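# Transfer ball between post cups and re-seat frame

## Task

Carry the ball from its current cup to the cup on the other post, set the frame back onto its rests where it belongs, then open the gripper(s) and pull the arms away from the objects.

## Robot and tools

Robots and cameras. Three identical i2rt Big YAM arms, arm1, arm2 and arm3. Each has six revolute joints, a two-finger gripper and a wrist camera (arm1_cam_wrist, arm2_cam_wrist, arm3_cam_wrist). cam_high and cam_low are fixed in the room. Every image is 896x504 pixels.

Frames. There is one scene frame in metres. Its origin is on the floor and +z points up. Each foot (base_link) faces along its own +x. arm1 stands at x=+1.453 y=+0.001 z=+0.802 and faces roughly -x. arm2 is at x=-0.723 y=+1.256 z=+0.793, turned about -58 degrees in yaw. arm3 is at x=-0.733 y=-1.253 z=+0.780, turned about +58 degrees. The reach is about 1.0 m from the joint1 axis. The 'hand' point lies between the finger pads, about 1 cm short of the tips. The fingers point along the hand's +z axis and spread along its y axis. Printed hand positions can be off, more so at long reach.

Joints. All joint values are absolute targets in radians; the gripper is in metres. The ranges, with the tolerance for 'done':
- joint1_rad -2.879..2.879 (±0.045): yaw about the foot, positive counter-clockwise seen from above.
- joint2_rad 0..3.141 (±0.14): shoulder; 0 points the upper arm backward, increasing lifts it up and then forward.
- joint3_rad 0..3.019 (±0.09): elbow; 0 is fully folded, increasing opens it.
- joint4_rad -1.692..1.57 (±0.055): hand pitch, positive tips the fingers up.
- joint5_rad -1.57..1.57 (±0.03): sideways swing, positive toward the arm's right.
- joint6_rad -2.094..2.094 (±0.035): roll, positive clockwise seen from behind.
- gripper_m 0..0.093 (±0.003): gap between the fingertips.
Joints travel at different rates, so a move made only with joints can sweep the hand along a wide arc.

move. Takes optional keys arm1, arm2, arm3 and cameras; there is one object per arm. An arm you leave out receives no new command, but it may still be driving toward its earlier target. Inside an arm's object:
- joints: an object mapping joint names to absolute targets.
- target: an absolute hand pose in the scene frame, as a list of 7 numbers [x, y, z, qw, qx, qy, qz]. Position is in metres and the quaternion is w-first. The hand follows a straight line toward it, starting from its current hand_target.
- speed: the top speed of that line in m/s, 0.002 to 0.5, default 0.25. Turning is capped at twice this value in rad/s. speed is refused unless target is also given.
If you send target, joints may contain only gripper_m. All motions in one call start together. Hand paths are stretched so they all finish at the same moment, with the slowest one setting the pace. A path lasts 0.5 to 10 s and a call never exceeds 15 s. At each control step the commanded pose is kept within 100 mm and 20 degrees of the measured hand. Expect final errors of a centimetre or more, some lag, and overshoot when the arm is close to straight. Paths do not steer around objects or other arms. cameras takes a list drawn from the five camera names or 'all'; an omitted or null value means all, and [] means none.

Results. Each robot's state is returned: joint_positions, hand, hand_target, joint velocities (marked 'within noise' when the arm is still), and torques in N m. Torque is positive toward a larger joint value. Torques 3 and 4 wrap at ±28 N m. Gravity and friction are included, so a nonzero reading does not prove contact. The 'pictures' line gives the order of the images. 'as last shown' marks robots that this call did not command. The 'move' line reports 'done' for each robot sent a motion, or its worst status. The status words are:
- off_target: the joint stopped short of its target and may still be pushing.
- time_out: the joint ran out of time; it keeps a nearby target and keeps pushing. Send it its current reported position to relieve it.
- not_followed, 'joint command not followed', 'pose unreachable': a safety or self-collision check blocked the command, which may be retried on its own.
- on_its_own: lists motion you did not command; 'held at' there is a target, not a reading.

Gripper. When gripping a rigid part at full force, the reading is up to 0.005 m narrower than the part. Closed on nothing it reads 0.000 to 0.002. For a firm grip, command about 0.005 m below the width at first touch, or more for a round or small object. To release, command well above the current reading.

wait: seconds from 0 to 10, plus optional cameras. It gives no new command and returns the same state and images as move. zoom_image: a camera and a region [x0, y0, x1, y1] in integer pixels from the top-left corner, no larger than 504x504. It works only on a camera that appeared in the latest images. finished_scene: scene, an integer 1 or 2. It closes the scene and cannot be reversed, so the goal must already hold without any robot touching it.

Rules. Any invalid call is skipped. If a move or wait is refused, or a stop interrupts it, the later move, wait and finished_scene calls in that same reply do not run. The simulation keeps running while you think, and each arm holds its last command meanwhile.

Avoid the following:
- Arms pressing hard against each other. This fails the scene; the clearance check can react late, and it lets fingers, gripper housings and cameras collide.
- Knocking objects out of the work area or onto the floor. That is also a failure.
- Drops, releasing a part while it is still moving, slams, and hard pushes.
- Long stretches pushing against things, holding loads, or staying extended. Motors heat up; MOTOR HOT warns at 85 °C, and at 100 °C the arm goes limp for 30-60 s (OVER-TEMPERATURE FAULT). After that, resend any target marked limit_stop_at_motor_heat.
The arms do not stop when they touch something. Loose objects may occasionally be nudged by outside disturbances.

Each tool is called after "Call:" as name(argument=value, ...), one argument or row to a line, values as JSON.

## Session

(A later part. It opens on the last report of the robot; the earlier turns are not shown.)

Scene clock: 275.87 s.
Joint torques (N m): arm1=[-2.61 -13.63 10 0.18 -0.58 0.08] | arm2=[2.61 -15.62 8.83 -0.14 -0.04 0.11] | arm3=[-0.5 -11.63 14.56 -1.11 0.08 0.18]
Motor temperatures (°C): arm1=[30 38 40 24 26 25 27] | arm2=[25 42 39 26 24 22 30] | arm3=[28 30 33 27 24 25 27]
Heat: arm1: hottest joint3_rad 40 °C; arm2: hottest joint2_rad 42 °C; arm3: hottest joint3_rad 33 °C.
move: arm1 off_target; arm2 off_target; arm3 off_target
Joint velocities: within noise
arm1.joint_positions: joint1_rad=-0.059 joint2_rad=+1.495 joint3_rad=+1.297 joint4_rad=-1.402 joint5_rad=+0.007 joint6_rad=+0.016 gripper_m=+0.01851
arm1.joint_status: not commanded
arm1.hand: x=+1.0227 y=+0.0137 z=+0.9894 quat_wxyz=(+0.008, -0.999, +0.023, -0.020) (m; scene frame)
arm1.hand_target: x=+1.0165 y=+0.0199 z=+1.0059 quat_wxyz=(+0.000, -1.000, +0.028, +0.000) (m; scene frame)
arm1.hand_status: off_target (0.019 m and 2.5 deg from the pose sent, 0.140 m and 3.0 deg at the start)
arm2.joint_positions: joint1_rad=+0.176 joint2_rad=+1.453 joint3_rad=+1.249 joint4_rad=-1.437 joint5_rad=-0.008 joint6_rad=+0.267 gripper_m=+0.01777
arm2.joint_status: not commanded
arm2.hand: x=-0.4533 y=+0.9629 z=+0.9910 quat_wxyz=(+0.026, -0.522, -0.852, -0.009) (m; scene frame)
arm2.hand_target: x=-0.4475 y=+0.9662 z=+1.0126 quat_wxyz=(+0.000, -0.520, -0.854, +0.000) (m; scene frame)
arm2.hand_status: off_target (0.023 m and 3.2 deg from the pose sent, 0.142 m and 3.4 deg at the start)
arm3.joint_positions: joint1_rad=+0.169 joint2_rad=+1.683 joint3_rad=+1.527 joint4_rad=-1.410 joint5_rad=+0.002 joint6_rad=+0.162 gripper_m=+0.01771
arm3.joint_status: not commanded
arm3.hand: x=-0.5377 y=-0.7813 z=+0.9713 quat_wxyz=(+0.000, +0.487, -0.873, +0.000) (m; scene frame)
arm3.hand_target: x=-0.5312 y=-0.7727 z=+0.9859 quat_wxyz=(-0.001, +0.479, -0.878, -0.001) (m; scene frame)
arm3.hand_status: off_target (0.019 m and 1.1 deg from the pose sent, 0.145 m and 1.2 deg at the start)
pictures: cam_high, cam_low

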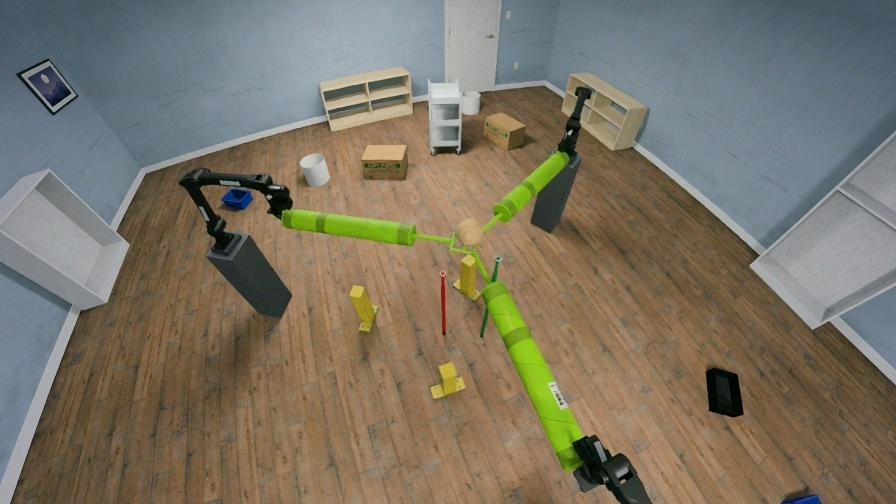

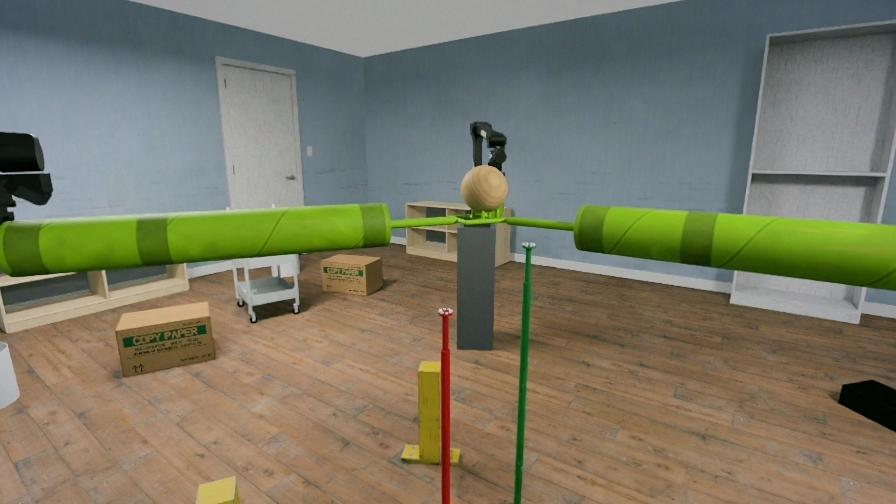

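Call:
move(
  arm1={"target":[1.093,0.143,1.0,0,1,-0.028,0],"speed":0.08},
  arm2={"target":[-0.37,1.088,1.005,0,0.52,0.854,0],"speed":0.08},
  arm3={"target":[-0.454,-0.65,0.986,0,-0.479,0.878,0],"speed":0.08},
  cameras=["cam_high","cam_low"],
)

Call:
zoom_image(
  camera="cam_high",
  region=[430, 190, 570, 310],
)

Call:
zoom_image(
  camera="cam_low",
  region=[410, 140, 640, 370],
)

Scene clock: 290.37 s.
Joint torques (N m): arm1=[-1.96 -12.04 9.52 0.2 -0.54 0.13] | arm2=[1.44 -14.21 8.84 0.4 0.28 0] | arm3=[-1.55 -16.85 14.32 -1.06 0.08 -0.01]
Motor temperatures (°C): arm1=[30 38 39 24 26 25 27] | arm2=[25 39 39 26 24 22 30] | arm3=[28 31 36 27 24 25 27]
Heat: arm1: hottest joint3_rad 39 °C; arm2: hottest joint2_rad 39 °C; arm3: hottest joint3_rad 36 °C.
move: arm1 off_target; arm2 off_target; arm3 off_target
Joint velocities: within noise
arm1.joint_positions: joint1_rad=-0.404 joint2_rad=+1.378 joint3_rad=+1.157 joint4_rad=-1.381 joint5_rad=+0.002 joint6_rad=-0.326 gripper_m=+0.01851
arm1.joint_status: not commanded
arm1.hand: x=+1.0968 y=+0.1395 z=+0.9846 quat_wxyz=(+0.000, -0.999, +0.025, -0.021) (m; scene frame)
arm1.hand_target: x=+1.0933 y=+0.1430 z=+1.0000 quat_wxyz=(+0.000, -1.000, +0.028, +0.000) (m; scene frame)
arm1.hand_status: off_target (0.016 m and 2.4 deg from the pose sent, 0.147 m and 2.5 deg at the start)
arm2.joint_positions: joint1_rad=+0.550 joint2_rad=+1.417 joint3_rad=+1.206 joint4_rad=-1.434 joint5_rad=-0.020 joint6_rad=+0.639 gripper_m=+0.01777
arm2.joint_status: not commanded
arm2.hand: x=-0.3769 y=+1.0911 z=+0.9877 quat_wxyz=(+0.032, -0.522, -0.853, -0.002) (m; scene frame)
arm2.hand_target: x=-0.3705 y=+1.0882 z=+1.0050 quat_wxyz=(+0.000, -0.520, -0.854, +0.000) (m; scene frame)
arm2.hand_status: off_target (0.019 m and 3.6 deg from the pose sent, 0.151 m and 3.2 deg at the start)
arm3.joint_positions: joint1_rad=+0.144 joint2_rad=+2.116 joint3_rad=+2.179 joint4_rad=-1.631 joint5_rad=+0.002 joint6_rad=+0.142 gripper_m=+0.01771
arm3.joint_status: not commanded
arm3.hand: x=-0.4665 y=-0.6505 z=+0.9742 quat_wxyz=(+0.000, +0.485, -0.874, +0.000) (m; scene frame)
arm3.hand_target: x=-0.4542 y=-0.6507 z=+0.9858 quat_wxyz=(-0.001, +0.479, -0.878, -0.001) (m; scene frame)
arm3.hand_status: off_target (0.017 m and 0.8 deg from the pose sent, 0.156 m and 1.1 deg at the start)
pictures: cam_high, cam_low

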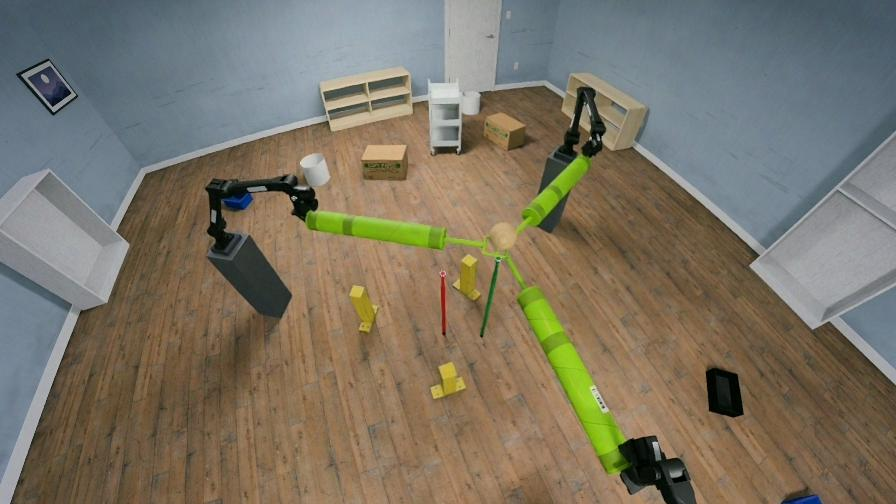

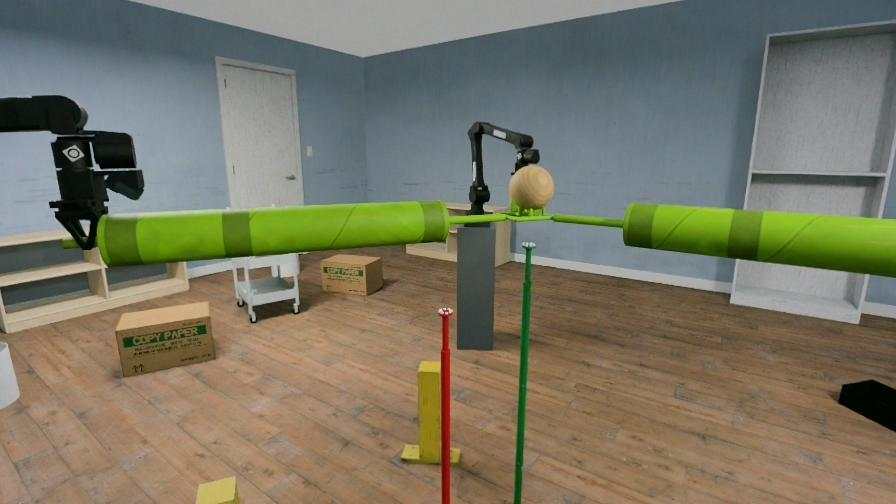

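Scaled by 3.600 from the camera's 896x504 image, which has a finer 1280x720 frame.

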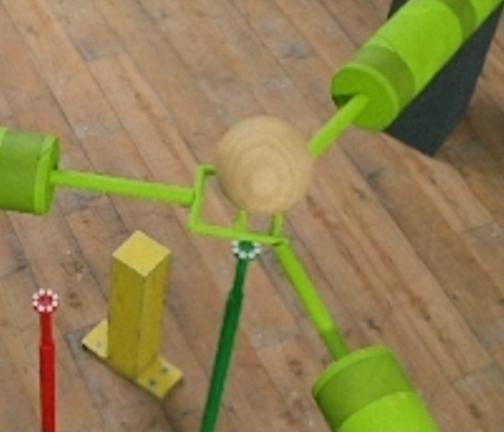

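Scaled by 2.191 from the camera's 896x504 image, which has a finer 1280x720 frame.

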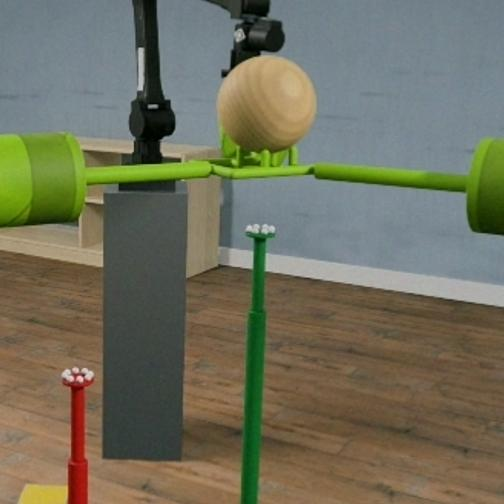

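Call:
move(
  arm1={"target":[1.098,0.134,0.975,0,1,-0.028,0],"speed":0.05},
  arm2={"target":[-0.365,1.079,0.977,0,0.52,0.854,0],"speed":0.05},
  arm3={"target":[-0.449,-0.659,0.961,0,-0.479,0.878,0],"speed":0.05},
  cameras=["cam_high","cam_low"],
)

Call:
zoom_image(
  camera="cam_high",
  region=[460, 210, 530, 270],
)

Call:
zoom_image(
  camera="cam_low",
  region=[480, 150, 590, 260],
)

Scene clock: 308.00 s.
Joint torques (N m): arm1=[-0.44 -12.1 9.11 -0.02 -0.54 0.3] | arm2=[0.21 -12.75 8.55 0.51 0.35 -0.14] | arm3=[-1.61 -18.9 10.17 0.1 0.15 -0.02]
Motor temperatures (°C): arm1=[30 36 38 24 26 25 27] | arm2=[25 38 40 26 24 22 30] | arm3=[28 30 43 27 24 25 28]
Heat: arm1: hottest joint3_rad 38 °C; arm2: hottest joint3_rad 40 °C; arm3: hottest joint3_rad 43 °C.
move: arm1 off_target; arm2 off_target; arm3 off_target
Joint velocities: within noise
arm1.joint_positions: joint1_rad=-0.404 joint2_rad=+1.377 joint3_rad=+1.087 joint4_rad=-1.310 joint5_rad=+0.001 joint6_rad=-0.326 gripper_m=+0.01851
arm1.joint_status: not commanded
arm1.hand: x=+1.1027 y=+0.1373 z=+0.9595 quat_wxyz=(+0.000, -1.000, +0.025, -0.019) (m; scene frame)
arm1.hand_target: x=+1.0983 y=+0.1340 z=+0.9747 quat_wxyz=(+0.000, -1.000, +0.028, +0.000) (m; scene frame)
arm1.hand_status: off_target (0.017 m and 2.2 deg from the pose sent, 0.011 m and 2.4 deg at the start)
arm2.joint_positions: joint1_rad=+0.550 joint2_rad=+1.432 joint3_rad=+1.171 joint4_rad=-1.362 joint5_rad=-0.021 joint6_rad=+0.639 gripper_m=+0.01777
arm2.joint_status: not commanded
arm2.hand: x=-0.3705 y=+1.0879 z=+0.9685 quat_wxyz=(+0.021, -0.522, -0.853, -0.003) (m; scene frame)
arm2.hand_target: x=-0.3652 y=+1.0791 z=+0.9773 quat_wxyz=(+0.000, -0.520, -0.854, +0.000) (m; scene frame)
arm2.hand_status: off_target (0.013 m and 2.4 deg from the pose sent, 0.020 m and 3.6 deg at the start)
arm3.joint_positions: joint1_rad=+0.132 joint2_rad=+2.116 joint3_rad=+2.129 joint4_rad=-1.583 joint5_rad=+0.000 joint6_rad=+0.130 gripper_m=+0.01771
arm3.joint_status: not commanded
arm3.hand: x=-0.4597 y=-0.6535 z=+0.9551 quat_wxyz=(+0.002, +0.485, -0.874, +0.000) (m; scene frame)
arm3.hand_target: x=-0.4490 y=-0.6591 z=+0.9611 quat_wxyz=(+0.000, +0.479, -0.878, +0.000) (m; scene frame)
arm3.hand_status: off_target (0.013 m and 0.9 deg from the pose sent, 0.024 m and 0.8 deg at the start)
pictures: cam_high, cam_low

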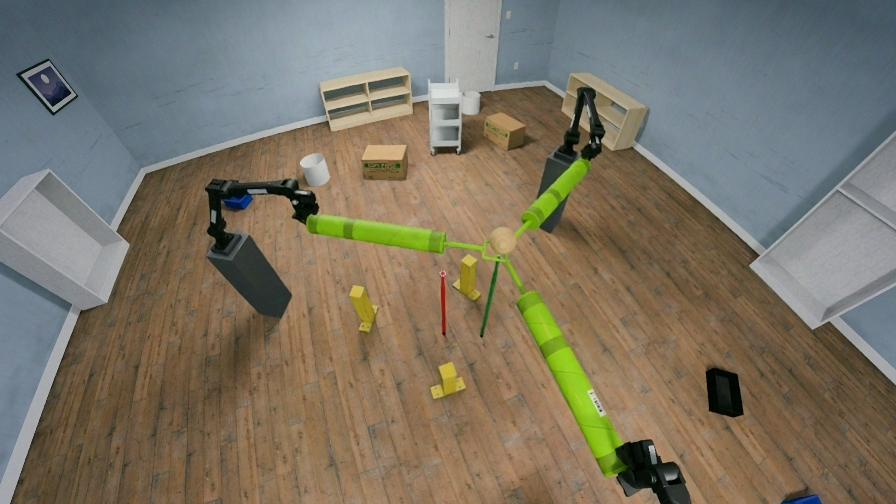

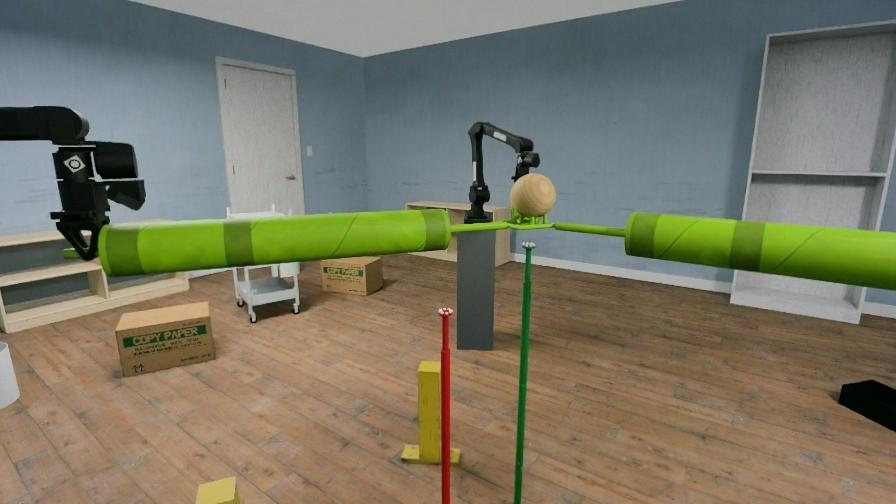

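Scaled by 7.200 from the camera's 896x504 image, which has a finer 1280x720 frame.

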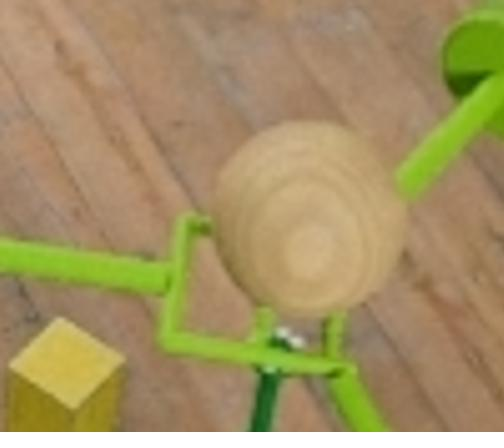

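Scaled by 4.582 from the camera's 896x504 image, which has a finer 1280x720 frame.

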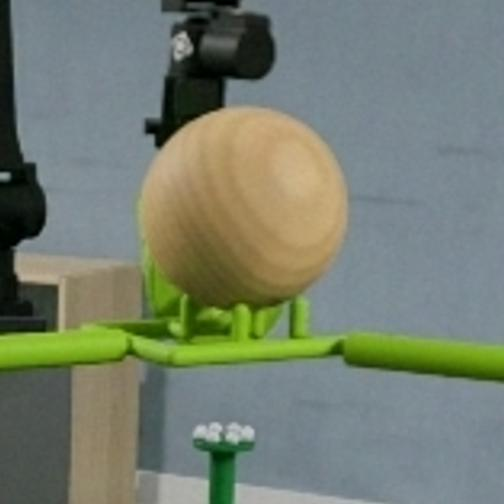

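Call:
move(
  arm1={"target":[1.094,0.122,0.955,0,1,-0.028,0],"speed":0.05},
  arm2={"target":[-0.369,1.067,0.955,0,0.52,0.854,0],"speed":0.05},
  arm3={"target":[-0.453,-0.671,0.939,0,-0.479,0.878,0],"speed":0.05},
  cameras=["cam_high","cam_low"],
)

Call:
zoom_image(
  camera="cam_high",
  region=[460, 210, 530, 270],
)

Call:
zoom_image(
  camera="cam_low",
  region=[480, 150, 590, 260],
)

Scene clock: 319.63 s.
Joint torques (N m): arm1=[0.91 -11.52 9.1 0.31 -0.57 0.41] | arm2=[-1.08 -13.1 8.08 0.27 0.48 -0.28] | arm3=[-1.2 -20.01 9.46 -0.38 0.12 0.04]
Motor temperatures (°C): arm1=[30 35 39 24 26 25 27] | arm2=[25 37 40 26 24 22 30] | arm3=[28 31 43 27 24 25 28]
Heat: arm1: hottest joint3_rad 39 °C; arm2: hottest joint3_rad 40 °C; arm3: hottest joint3_rad 43 °C.
move: arm1 off_target; arm2 off_target; arm3 off_target
Joint velocities: within noise
arm1.joint_positions: joint1_rad=-0.387 joint2_rad=+1.382 joint3_rad=+1.045 joint4_rad=-1.263 joint5_rad=+0.002 joint6_rad=-0.305 gripper_m=+0.01851
arm1.joint_status: not commanded
arm1.hand: x=+1.1041 y=+0.1303 z=+0.9422 quat_wxyz=(+0.001, -0.999, +0.027, -0.019) (m; scene frame)
arm1.hand_target: x=+1.0944 y=+0.1221 z=+0.9550 quat_wxyz=(+0.000, -1.000, +0.028, +0.000) (m; scene frame)
arm1.hand_status: off_target (0.018 m and 2.2 deg from the pose sent, 0.018 m and 2.2 deg at the start)
arm2.joint_positions: joint1_rad=+0.534 joint2_rad=+1.454 joint3_rad=+1.137 joint4_rad=-1.295 joint5_rad=-0.024 joint6_rad=+0.622 gripper_m=+0.01777
arm2.joint_status: not commanded
arm2.hand: x=-0.3687 y=+1.0799 z=+0.9479 quat_wxyz=(+0.015, -0.522, -0.853, -0.005) (m; scene frame)
arm2.hand_target: x=-0.3691 y=+1.0672 z=+0.9551 quat_wxyz=(+0.000, -0.520, -0.854, +0.000) (m; scene frame)
arm2.hand_status: off_target (0.015 m and 1.8 deg from the pose sent, 0.025 m and 2.4 deg at the start)
arm3.joint_positions: joint1_rad=+0.125 joint2_rad=+2.094 joint3_rad=+2.013 joint4_rad=-1.485 joint5_rad=+0.000 joint6_rad=+0.123 gripper_m=+0.01771
arm3.joint_status: not commanded
arm3.hand: x=-0.4583 y=-0.6615 z=+0.9245 quat_wxyz=(+0.000, +0.485, -0.874, -0.001) (m; scene frame)
arm3.hand_target: x=-0.4531 y=-0.6708 z=+0.9388 quat_wxyz=(+0.000, +0.479, -0.878, +0.000) (m; scene frame)
arm3.hand_status: off_target (0.018 m and 0.9 deg from the pose sent, 0.025 m and 0.9 deg at the start)
pictures: cam_high, cam_low

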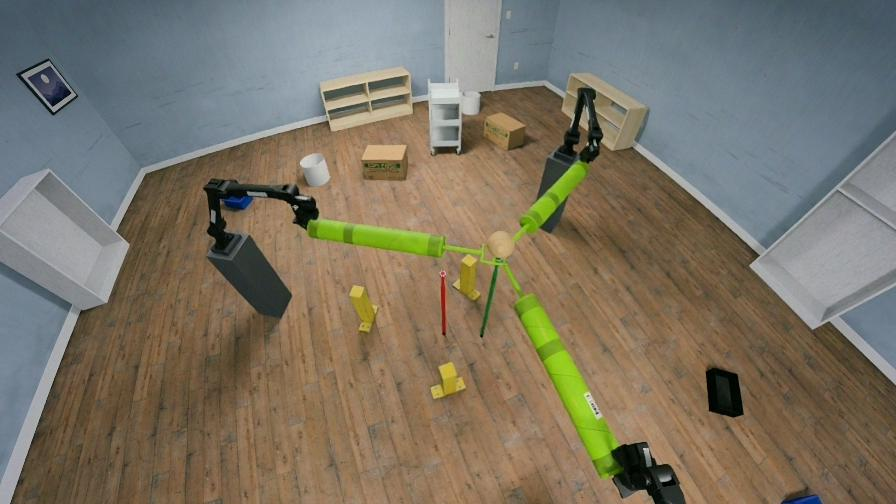

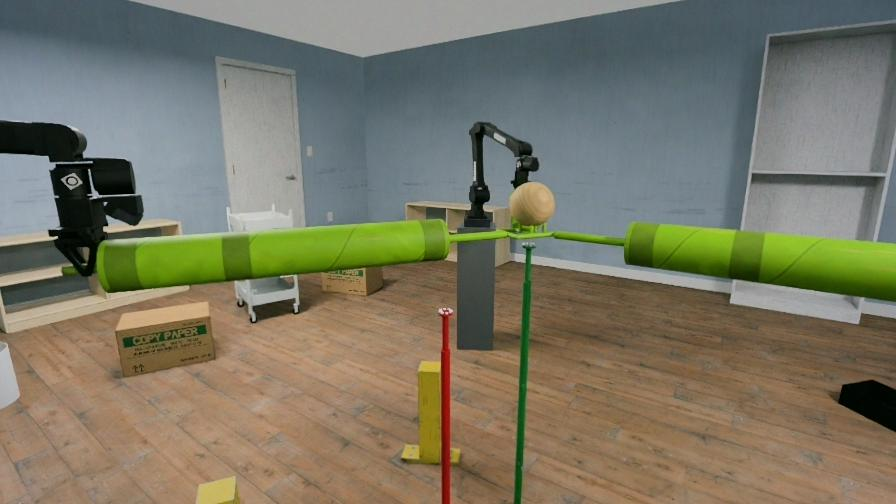

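Scaled by 7.200 from the camera's 896x504 image, which has a finer 1280x720 frame.

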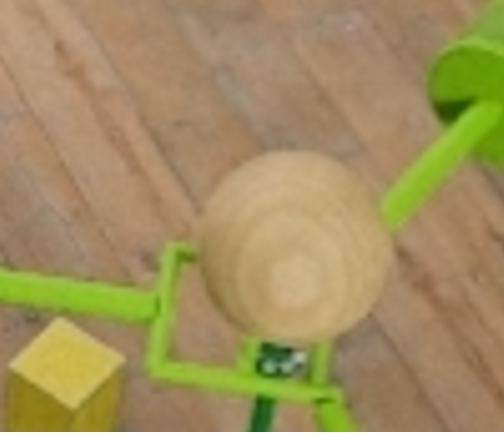

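Scaled by 4.582 from the camera's 896x504 image, which has a finer 1280x720 frame.

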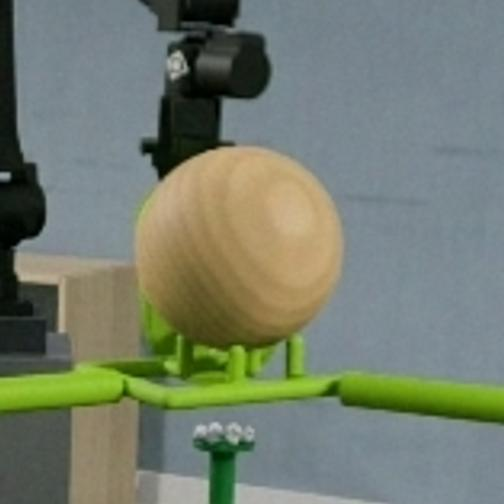

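Call:
move(
  arm1={"target":[1.088,0.117,0.905,0,1,-0.028,0],"speed":0.04},
  arm2={"target":[-0.376,1.061,0.907,0,0.52,0.854,0],"speed":0.04},
  arm3={"target":[-0.459,-0.676,0.895,0,-0.479,0.878,0],"speed":0.04},
  cameras=["cam_high","cam_low"],
)

Call:
zoom_image(
  camera="cam_high",
  region=[460, 210, 530, 270],
)

Call:
zoom_image(
  camera="cam_low",
  region=[480, 150, 590, 260],
)

Scene clock: 330.13 s.
Joint torques (N m): arm1=[1.55 -11.75 8.01 0.46 -0.72 0.46] | arm2=[-1.2 -12.22 7.3 0.58 0.49 -0.28] | arm3=[-0.79 -19.84 8.92 -0.4 0.14 0.11]
Motor temperatures (°C): arm1=[30 35 38 24 26 25 27] | arm2=[25 36 40 26 24 22 30] | arm3=[27 33 42 27 24 25 28]
Heat: arm1: hottest joint3_rad 38 °C; arm2: hottest joint3_rad 40 °C; arm3: hottest joint3_rad 42 °C.
move: arm1 off_target; arm2 off_target; arm3 off_target
Joint velocities: within noise
arm1.joint_positions: joint1_rad=-0.375 joint2_rad=+1.442 joint3_rad=+0.976 joint4_rad=-1.126 joint5_rad=+0.006 joint6_rad=-0.291 gripper_m=+0.01851
arm1.joint_status: not commanded
arm1.hand: x=+1.0981 y=+0.1288 z=+0.8960 quat_wxyz=(+0.004, -0.999, +0.027, -0.017) (m; scene frame)
arm1.hand_target: x=+1.0884 y=+0.1172 z=+0.9050 quat_wxyz=(+0.000, -1.000, +0.028, +0.000) (m; scene frame)
arm1.hand_status: off_target (0.018 m and 2.0 deg from the pose sent, 0.043 m and 2.2 deg at the start)
arm2.joint_positions: joint1_rad=+0.515 joint2_rad=+1.480 joint3_rad=+1.048 joint4_rad=-1.173 joint5_rad=-0.024 joint6_rad=+0.602 gripper_m=+0.01777
arm2.joint_status: not commanded
arm2.hand: x=-0.3753 y=+1.0748 z=+0.9064 quat_wxyz=(+0.011, -0.521, -0.854, -0.006) (m; scene frame)
arm2.hand_target: x=-0.3762 y=+1.0612 z=+0.9072 quat_wxyz=(+0.000, -0.520, -0.854, +0.000) (m; scene frame)
arm2.hand_status: off_target (0.014 m and 1.4 deg from the pose sent, 0.046 m and 1.9 deg at the start)
arm3.joint_positions: joint1_rad=+0.126 joint2_rad=+2.090 joint3_rad=+1.895 joint4_rad=-1.367 joint5_rad=+0.000 joint6_rad=+0.122 gripper_m=+0.01771
arm3.joint_status: not commanded
arm3.hand: x=-0.4614 y=-0.6671 z=+0.8825 quat_wxyz=(-0.001, +0.486, -0.874, -0.002) (m; scene frame)
arm3.hand_target: x=-0.4590 y=-0.6758 z=+0.8947 quat_wxyz=(+0.000, +0.479, -0.878, +0.000) (m; scene frame)
arm3.hand_status: off_target (0.016 m and 1.0 deg from the pose sent, 0.033 m and 0.8 deg at the start)
pictures: cam_high, cam_low

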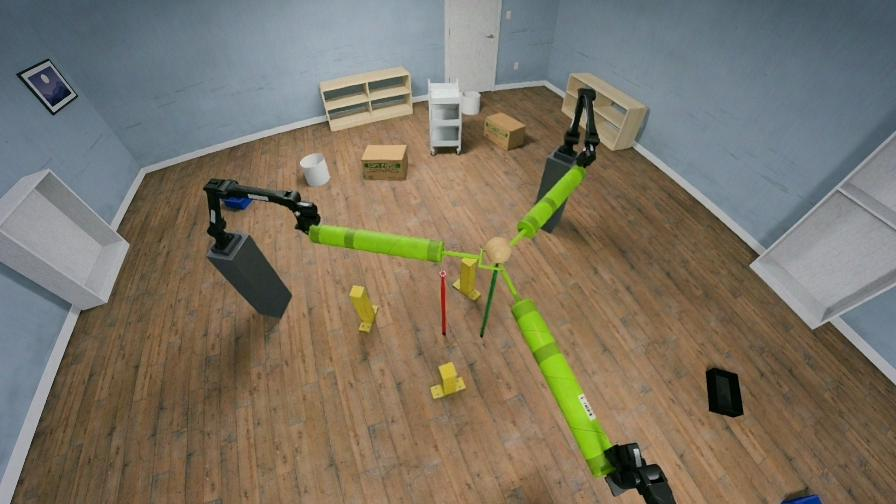

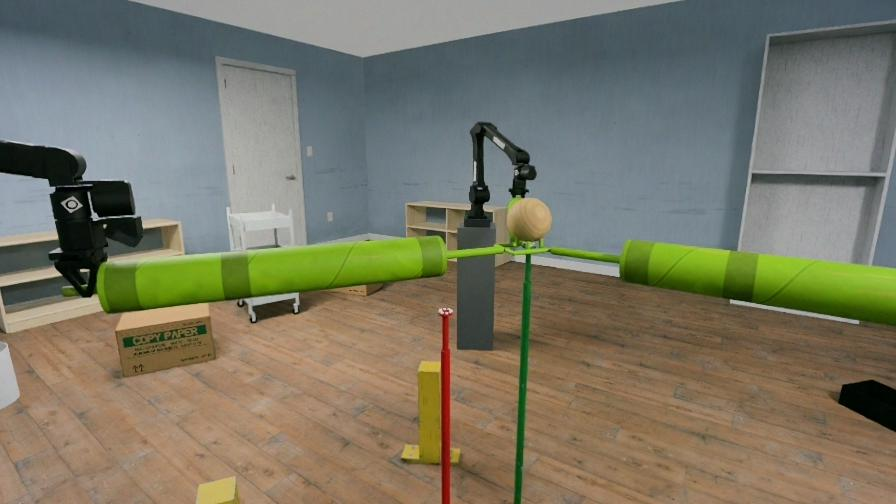

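Scaled by 7.200 from the camera's 896x504 image, which has a finer 1280x720 frame.

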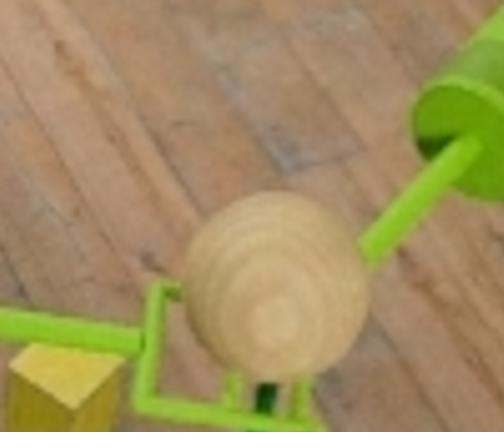

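Scaled by 4.582 from the camera's 896x504 image, which has a finer 1280x720 frame.

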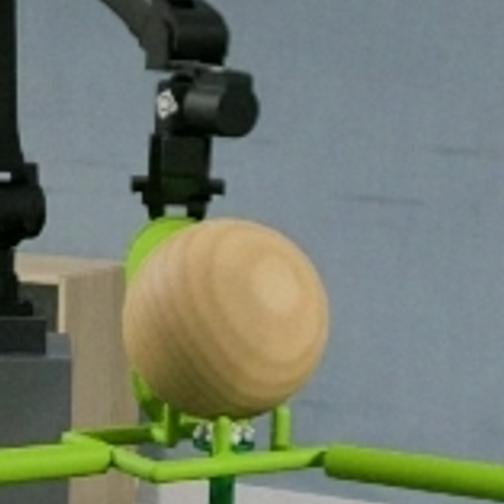

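Call:
move(
  arm1={"target":[1.094,0.130,0.872,0,1,-0.028,0],"speed":0.03},
  arm2={"target":[-0.370,1.074,0.872,0,0.52,0.854,0],"speed":0.03},
  arm3={"target":[-0.454,-0.664,0.867,0,-0.479,0.878,0],"speed":0.03},
  cameras=["cam_high","cam_low"],
)

Call:
zoom_image(
  camera="cam_high",
  region=[460, 210, 530, 270],
)

Call:
zoom_image(
  camera="cam_low",
  region=[480, 170, 590, 280],
)

Scene clock: 341.77 s.
Joint torques (N m): arm1=[-1.44 -11.87 7.51 0.42 -0.45 0.13] | arm2=[1.38 -12.63 6.74 0.36 0.18 0.01] | arm3=[-0.79 -17.26 10.36 0.55 0.2 0.11]
Motor temperatures (°C): arm1=[30 34 38 24 27 25 27] | arm2=[25 36 39 26 24 22 30] | arm3=[27 35 41 27 24 25 28]
Heat: arm1: hottest joint3_rad 38 °C; arm2: hottest joint3_rad 39 °C; arm3: hottest joint3_rad 41 °C.
move: arm1 done; arm2 done; arm3 done
Joint velocities: within noise
arm1.joint_positions: joint1_rad=-0.375 joint2_rad=+1.483 joint3_rad=+0.923 joint4_rad=-1.029 joint5_rad=+0.000 joint6_rad=-0.293 gripper_m=+0.01851
arm1.joint_status: not commanded
arm1.hand: x=+1.0988 y=+0.1279 z=+0.8638 quat_wxyz=(+0.002, -1.000, +0.027, -0.014) (m; scene frame)
arm1.hand_target: x=+1.0941 y=+0.1301 z=+0.8720 quat_wxyz=(+0.000, -1.000, +0.028, +0.000) (m; scene frame)
arm1.hand_status: done (0.010 m and 1.6 deg from the pose sent, 0.024 m and 2.0 deg at the start)
arm2.joint_positions: joint1_rad=+0.523 joint2_rad=+1.524 joint3_rad=+0.995 joint4_rad=-1.067 joint5_rad=-0.017 joint6_rad=+0.609 gripper_m=+0.01777
arm2.joint_status: not commanded
arm2.hand: x=-0.3726 y=+1.0748 z=+0.8717 quat_wxyz=(+0.006, -0.520, -0.854, -0.003) (m; scene frame)
arm2.hand_target: x=-0.3700 y=+1.0741 z=+0.8721 quat_wxyz=(+0.000, -0.520, -0.854, +0.000) (m; scene frame)
arm2.hand_status: done (0.003 m and 0.8 deg from the pose sent, 0.035 m and 1.5 deg at the start)
arm3.joint_positions: joint1_rad=+0.126 joint2_rad=+2.107 joint3_rad=+1.891 joint4_rad=-1.353 joint5_rad=-0.002 joint6_rad=+0.122 gripper_m=+0.01771
arm3.joint_status: not commanded
arm3.hand: x=-0.4612 y=-0.6656 z=+0.8707 quat_wxyz=(+0.002, +0.486, -0.874, -0.001) (m; scene frame)
arm3.hand_target: x=-0.4541 y=-0.6641 z=+0.8671 quat_wxyz=(+0.000, +0.479, -0.878, +0.000) (m; scene frame)
arm3.hand_status: done (0.008 m and 1.0 deg from the pose sent, 0.017 m and 1.0 deg at the start)
pictures: cam_high, cam_low

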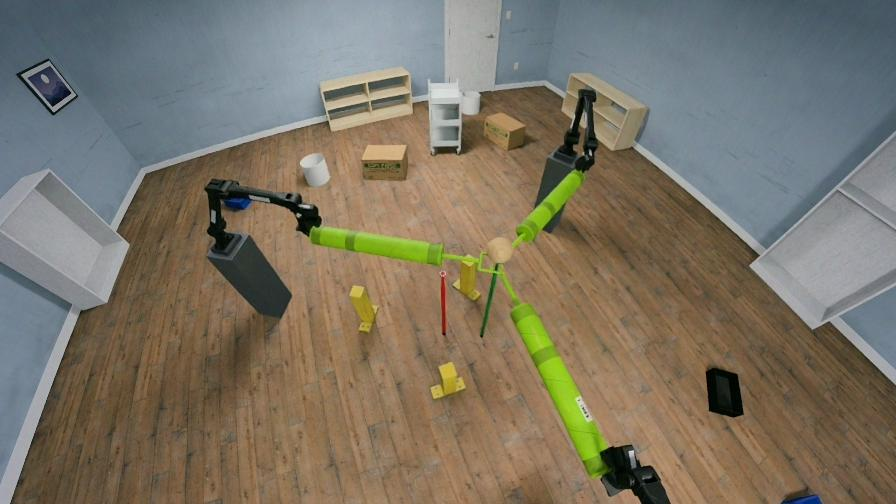

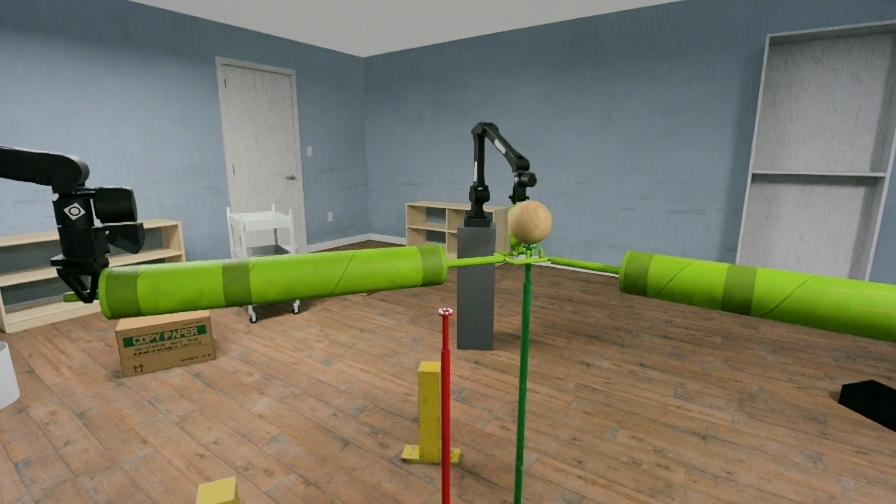

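Scaled by 7.200 from the camera's 896x504 image, which has a finer 1280x720 frame.

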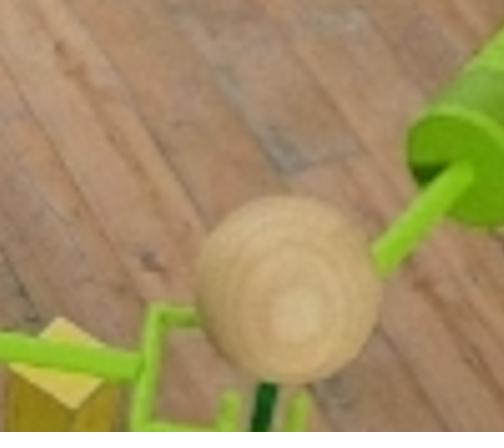

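Scaled by 4.582 from the camera's 896x504 image, which has a finer 1280x720 frame.

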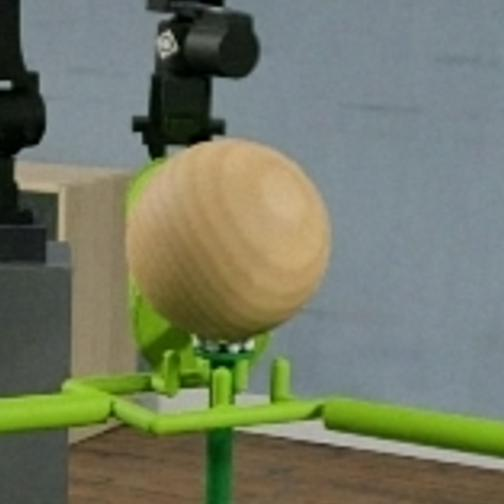

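Call:
move(
  arm1={"target":[1.094,0.130,0.838,0,1,-0.028,0],"speed":0.05},
  arm2={"target":[-0.370,1.074,0.842,0,0.52,0.854,0],"speed":0.05},
  arm3={"target":[-0.456,-0.664,0.826,0,-0.479,0.878,0],"speed":0.05},
  cameras=["cam_high","cam_low"],
)

Call:
zoom_image(
  camera="cam_low",
  region=[420, 170, 590, 340],
)

Scene clock: 357.00 s.
Joint torques (N m): arm1=[-1.44 -12.1 6.9 0.43 -0.44 0.15] | arm2=[1.2 -12.81 6.26 0.35 0.18 -0.01] | arm3=[-0.56 -17.2 10.24 0.5 0.2 0.12]
Motor temperatures (°C): arm1=[30 33 38 24 26 25 27] | arm2=[25 35 37 26 24 22 30] | arm3=[27 34 39 27 24 25 28]
Heat: arm1: hottest joint3_rad 38 °C; arm2: hottest joint3_rad 37 °C; arm3: hottest joint3_rad 39 °C.
move: arm1 done; arm2 done; arm3 done
Joint velocities: within noise
arm1.joint_positions: joint1_rad=-0.375 joint2_rad=+1.539 joint3_rad=+0.881 joint4_rad=-0.929 joint5_rad=+0.000 joint6_rad=-0.293 gripper_m=+0.01851
arm1.joint_status: not commanded
arm1.hand: x=+1.0989 y=+0.1282 z=+0.8306 quat_wxyz=(+0.002, -1.000, +0.027, -0.013) (m; scene frame)
arm1.hand_target: x=+1.0941 y=+0.1300 z=+0.8379 quat_wxyz=(+0.000, -1.000, +0.028, +0.000) (m; scene frame)
arm1.hand_status: done (0.009 m and 1.5 deg from the pose sent, 0.026 m and 1.6 deg at the start)
arm2.joint_positions: joint1_rad=+0.525 joint2_rad=+1.568 joint3_rad=+0.956 joint4_rad=-0.980 joint5_rad=-0.017 joint6_rad=+0.612 gripper_m=+0.01777
arm2.joint_status: not commanded
arm2.hand: x=-0.3716 y=+1.0750 z=+0.8422 quat_wxyz=(+0.005, -0.521, -0.854, -0.003) (m; scene frame)
arm2.hand_target: x=-0.3701 y=+1.0741 z=+0.8420 quat_wxyz=(+0.000, -0.520, -0.854, +0.000) (m; scene frame)
arm2.hand_status: done (0.002 m and 0.7 deg from the pose sent, 0.030 m and 0.8 deg at the start)
arm3.joint_positions: joint1_rad=+0.126 joint2_rad=+2.134 joint3_rad=+1.828 joint4_rad=-1.261 joint5_rad=-0.002 joint6_rad=+0.124 gripper_m=+0.01771
arm3.joint_status: not commanded
arm3.hand: x=-0.4616 y=-0.6662 z=+0.8304 quat_wxyz=(+0.001, +0.485, -0.874, -0.001) (m; scene frame)
arm3.hand_target: x=-0.4561 y=-0.6641 z=+0.8259 quat_wxyz=(+0.000, +0.479, -0.878, +0.000) (m; scene frame)
arm3.hand_status: done (0.007 m and 0.9 deg from the pose sent, 0.045 m and 1.0 deg at the start)
pictures: cam_high, cam_low

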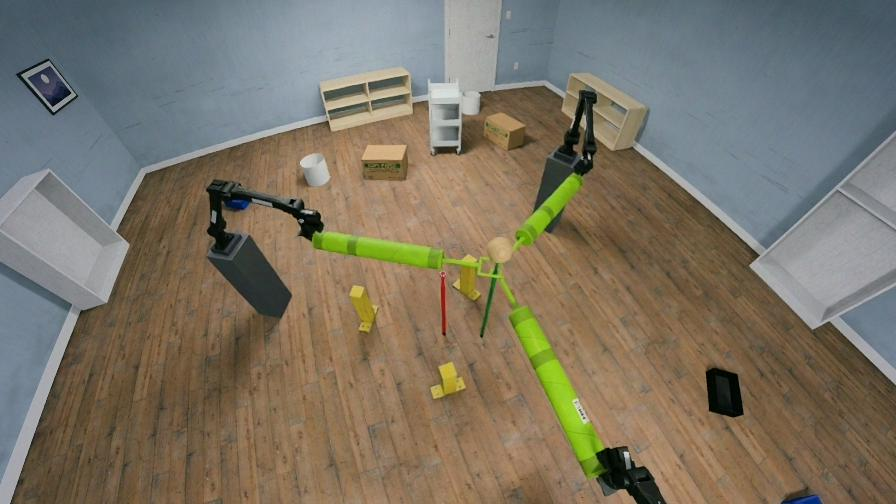

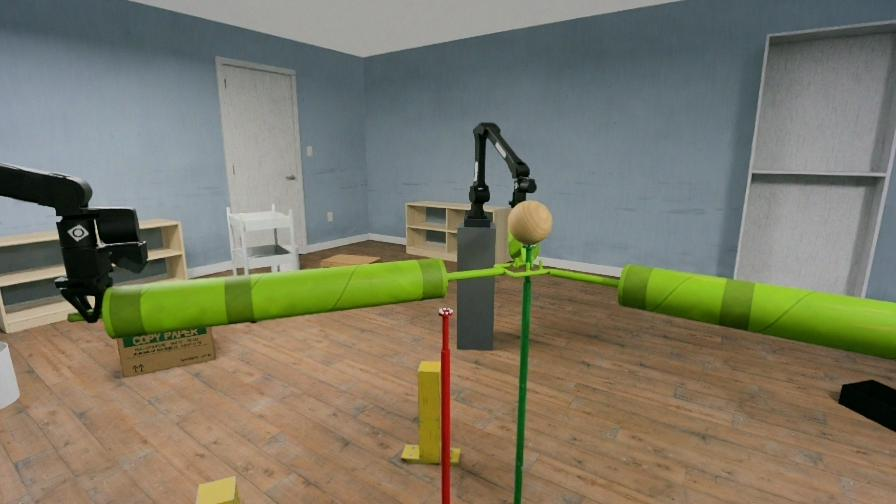

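Scaled by 2.965 from the camera's 896x504 image, which has a finer 1280x720 frame.

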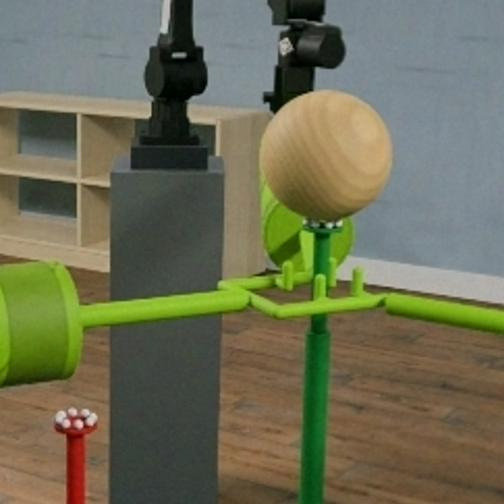

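Call:
move(
  arm1={"target":[1.037,0.042,0.841,0,1,-0.028,0],"speed":0.08},
  arm2={"target":[-0.428,0.990,0.848,0,0.52,0.854,0],"speed":0.08},
  arm3={"target":[-0.515,-0.752,0.83,0,-0.479,0.878,0],"speed":0.08},
  cameras=["cam_high","cam_low"],
)

Call:
zoom_image(
  camera="cam_low",
  region=[420, 170, 590, 340],
)

Scene clock: 362.63 s.
Joint torques (N m): arm1=[0.73 -13.16 9.48 -0.91 -0.46 0.4] | arm2=[-0.03 -13.33 7.3 -0.5 0.06 -0.18] | arm3=[0.62 -17.08 8.13 -0.38 0.23 0.27]
Motor temperatures (°C): arm1=[30 33 37 24 26 25 27] | arm2=[25 35 37 26 24 22 30] | arm3=[27 34 39 27 24 25 28]
Heat: arm1: hottest joint3_rad 37 °C; arm2: hottest joint3_rad 37 °C; arm3: hottest joint3_rad 39 °C.
move: arm1 off_target; arm2 done; arm3 off_target
Joint velocities: within noise
arm1.joint_positions: joint1_rad=-0.151 joint2_rad=+1.612 joint3_rad=+0.954 joint4_rad=-0.922 joint5_rad=+0.002 joint6_rad=-0.072 gripper_m=+0.01851
arm1.joint_status: not commanded
arm1.hand: x=+1.0505 y=+0.0506 z=+0.8241 quat_wxyz=(+0.005, -1.000, +0.025, -0.010) (m; scene frame)
arm1.hand_target: x=+1.0376 y=+0.0420 z=+0.8408 quat_wxyz=(+0.000, -1.000, +0.028, +0.000) (m; scene frame)
arm1.hand_status: off_target (0.023 m and 1.3 deg from the pose sent, 0.107 m and 1.5 deg at the start)
arm2.joint_positions: joint1_rad=+0.283 joint2_rad=+1.568 joint3_rad=+0.950 joint4_rad=-0.971 joint5_rad=-0.011 joint6_rad=+0.373 gripper_m=+0.01777
arm2.joint_status: not commanded
arm2.hand: x=-0.4265 y=+0.9957 z=+0.8411 quat_wxyz=(+0.002, -0.522, -0.853, -0.002) (m; scene frame)
arm2.hand_target: x=-0.4280 y=+0.9900 z=+0.8480 quat_wxyz=(+0.000, -0.520, -0.854, +0.000) (m; scene frame)
arm2.hand_status: done (0.009 m and 0.4 deg from the pose sent, 0.102 m and 0.7 deg at the start)
arm3.joint_positions: joint1_rad=+0.142 joint2_rad=+1.912 joint3_rad=+1.428 joint4_rad=-1.081 joint5_rad=-0.002 joint6_rad=+0.141 gripper_m=+0.01772
arm3.joint_status: not commanded
arm3.hand: x=-0.5094 y=-0.7484 z=+0.8181 quat_wxyz=(+0.001, +0.485, -0.874, -0.002) (m; scene frame)
arm3.hand_target: x=-0.5148 y=-0.7520 z=+0.8296 quat_wxyz=(+0.000, +0.479, -0.878, +0.000) (m; scene frame)
arm3.hand_status: off_target (0.014 m and 0.8 deg from the pose sent, 0.101 m and 0.9 deg at the start)
pictures: cam_high, cam_low

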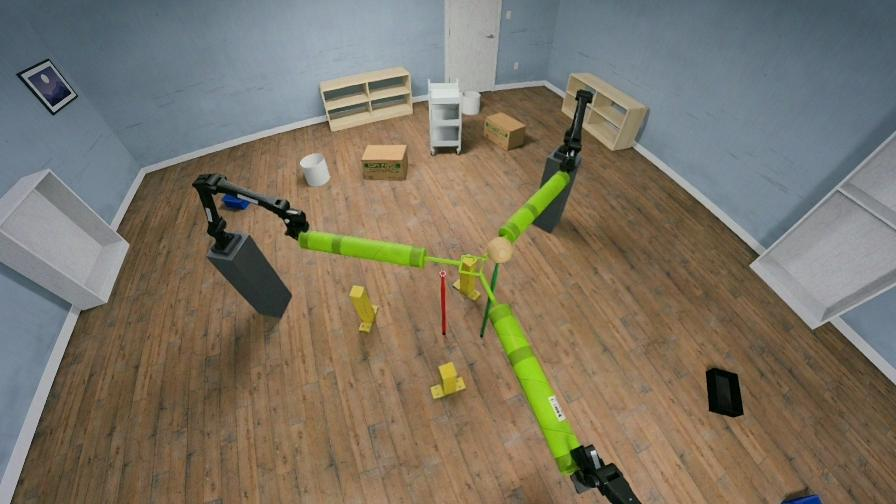

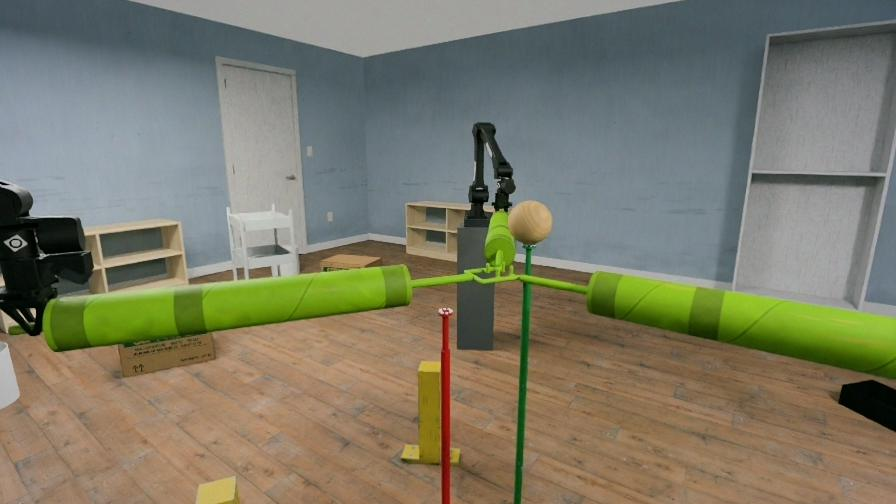

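Scaled by 2.965 from the camera's 896x504 image, which has a finer 1280x720 frame.

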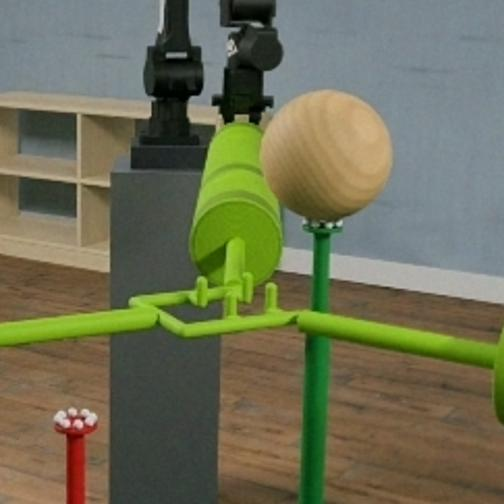

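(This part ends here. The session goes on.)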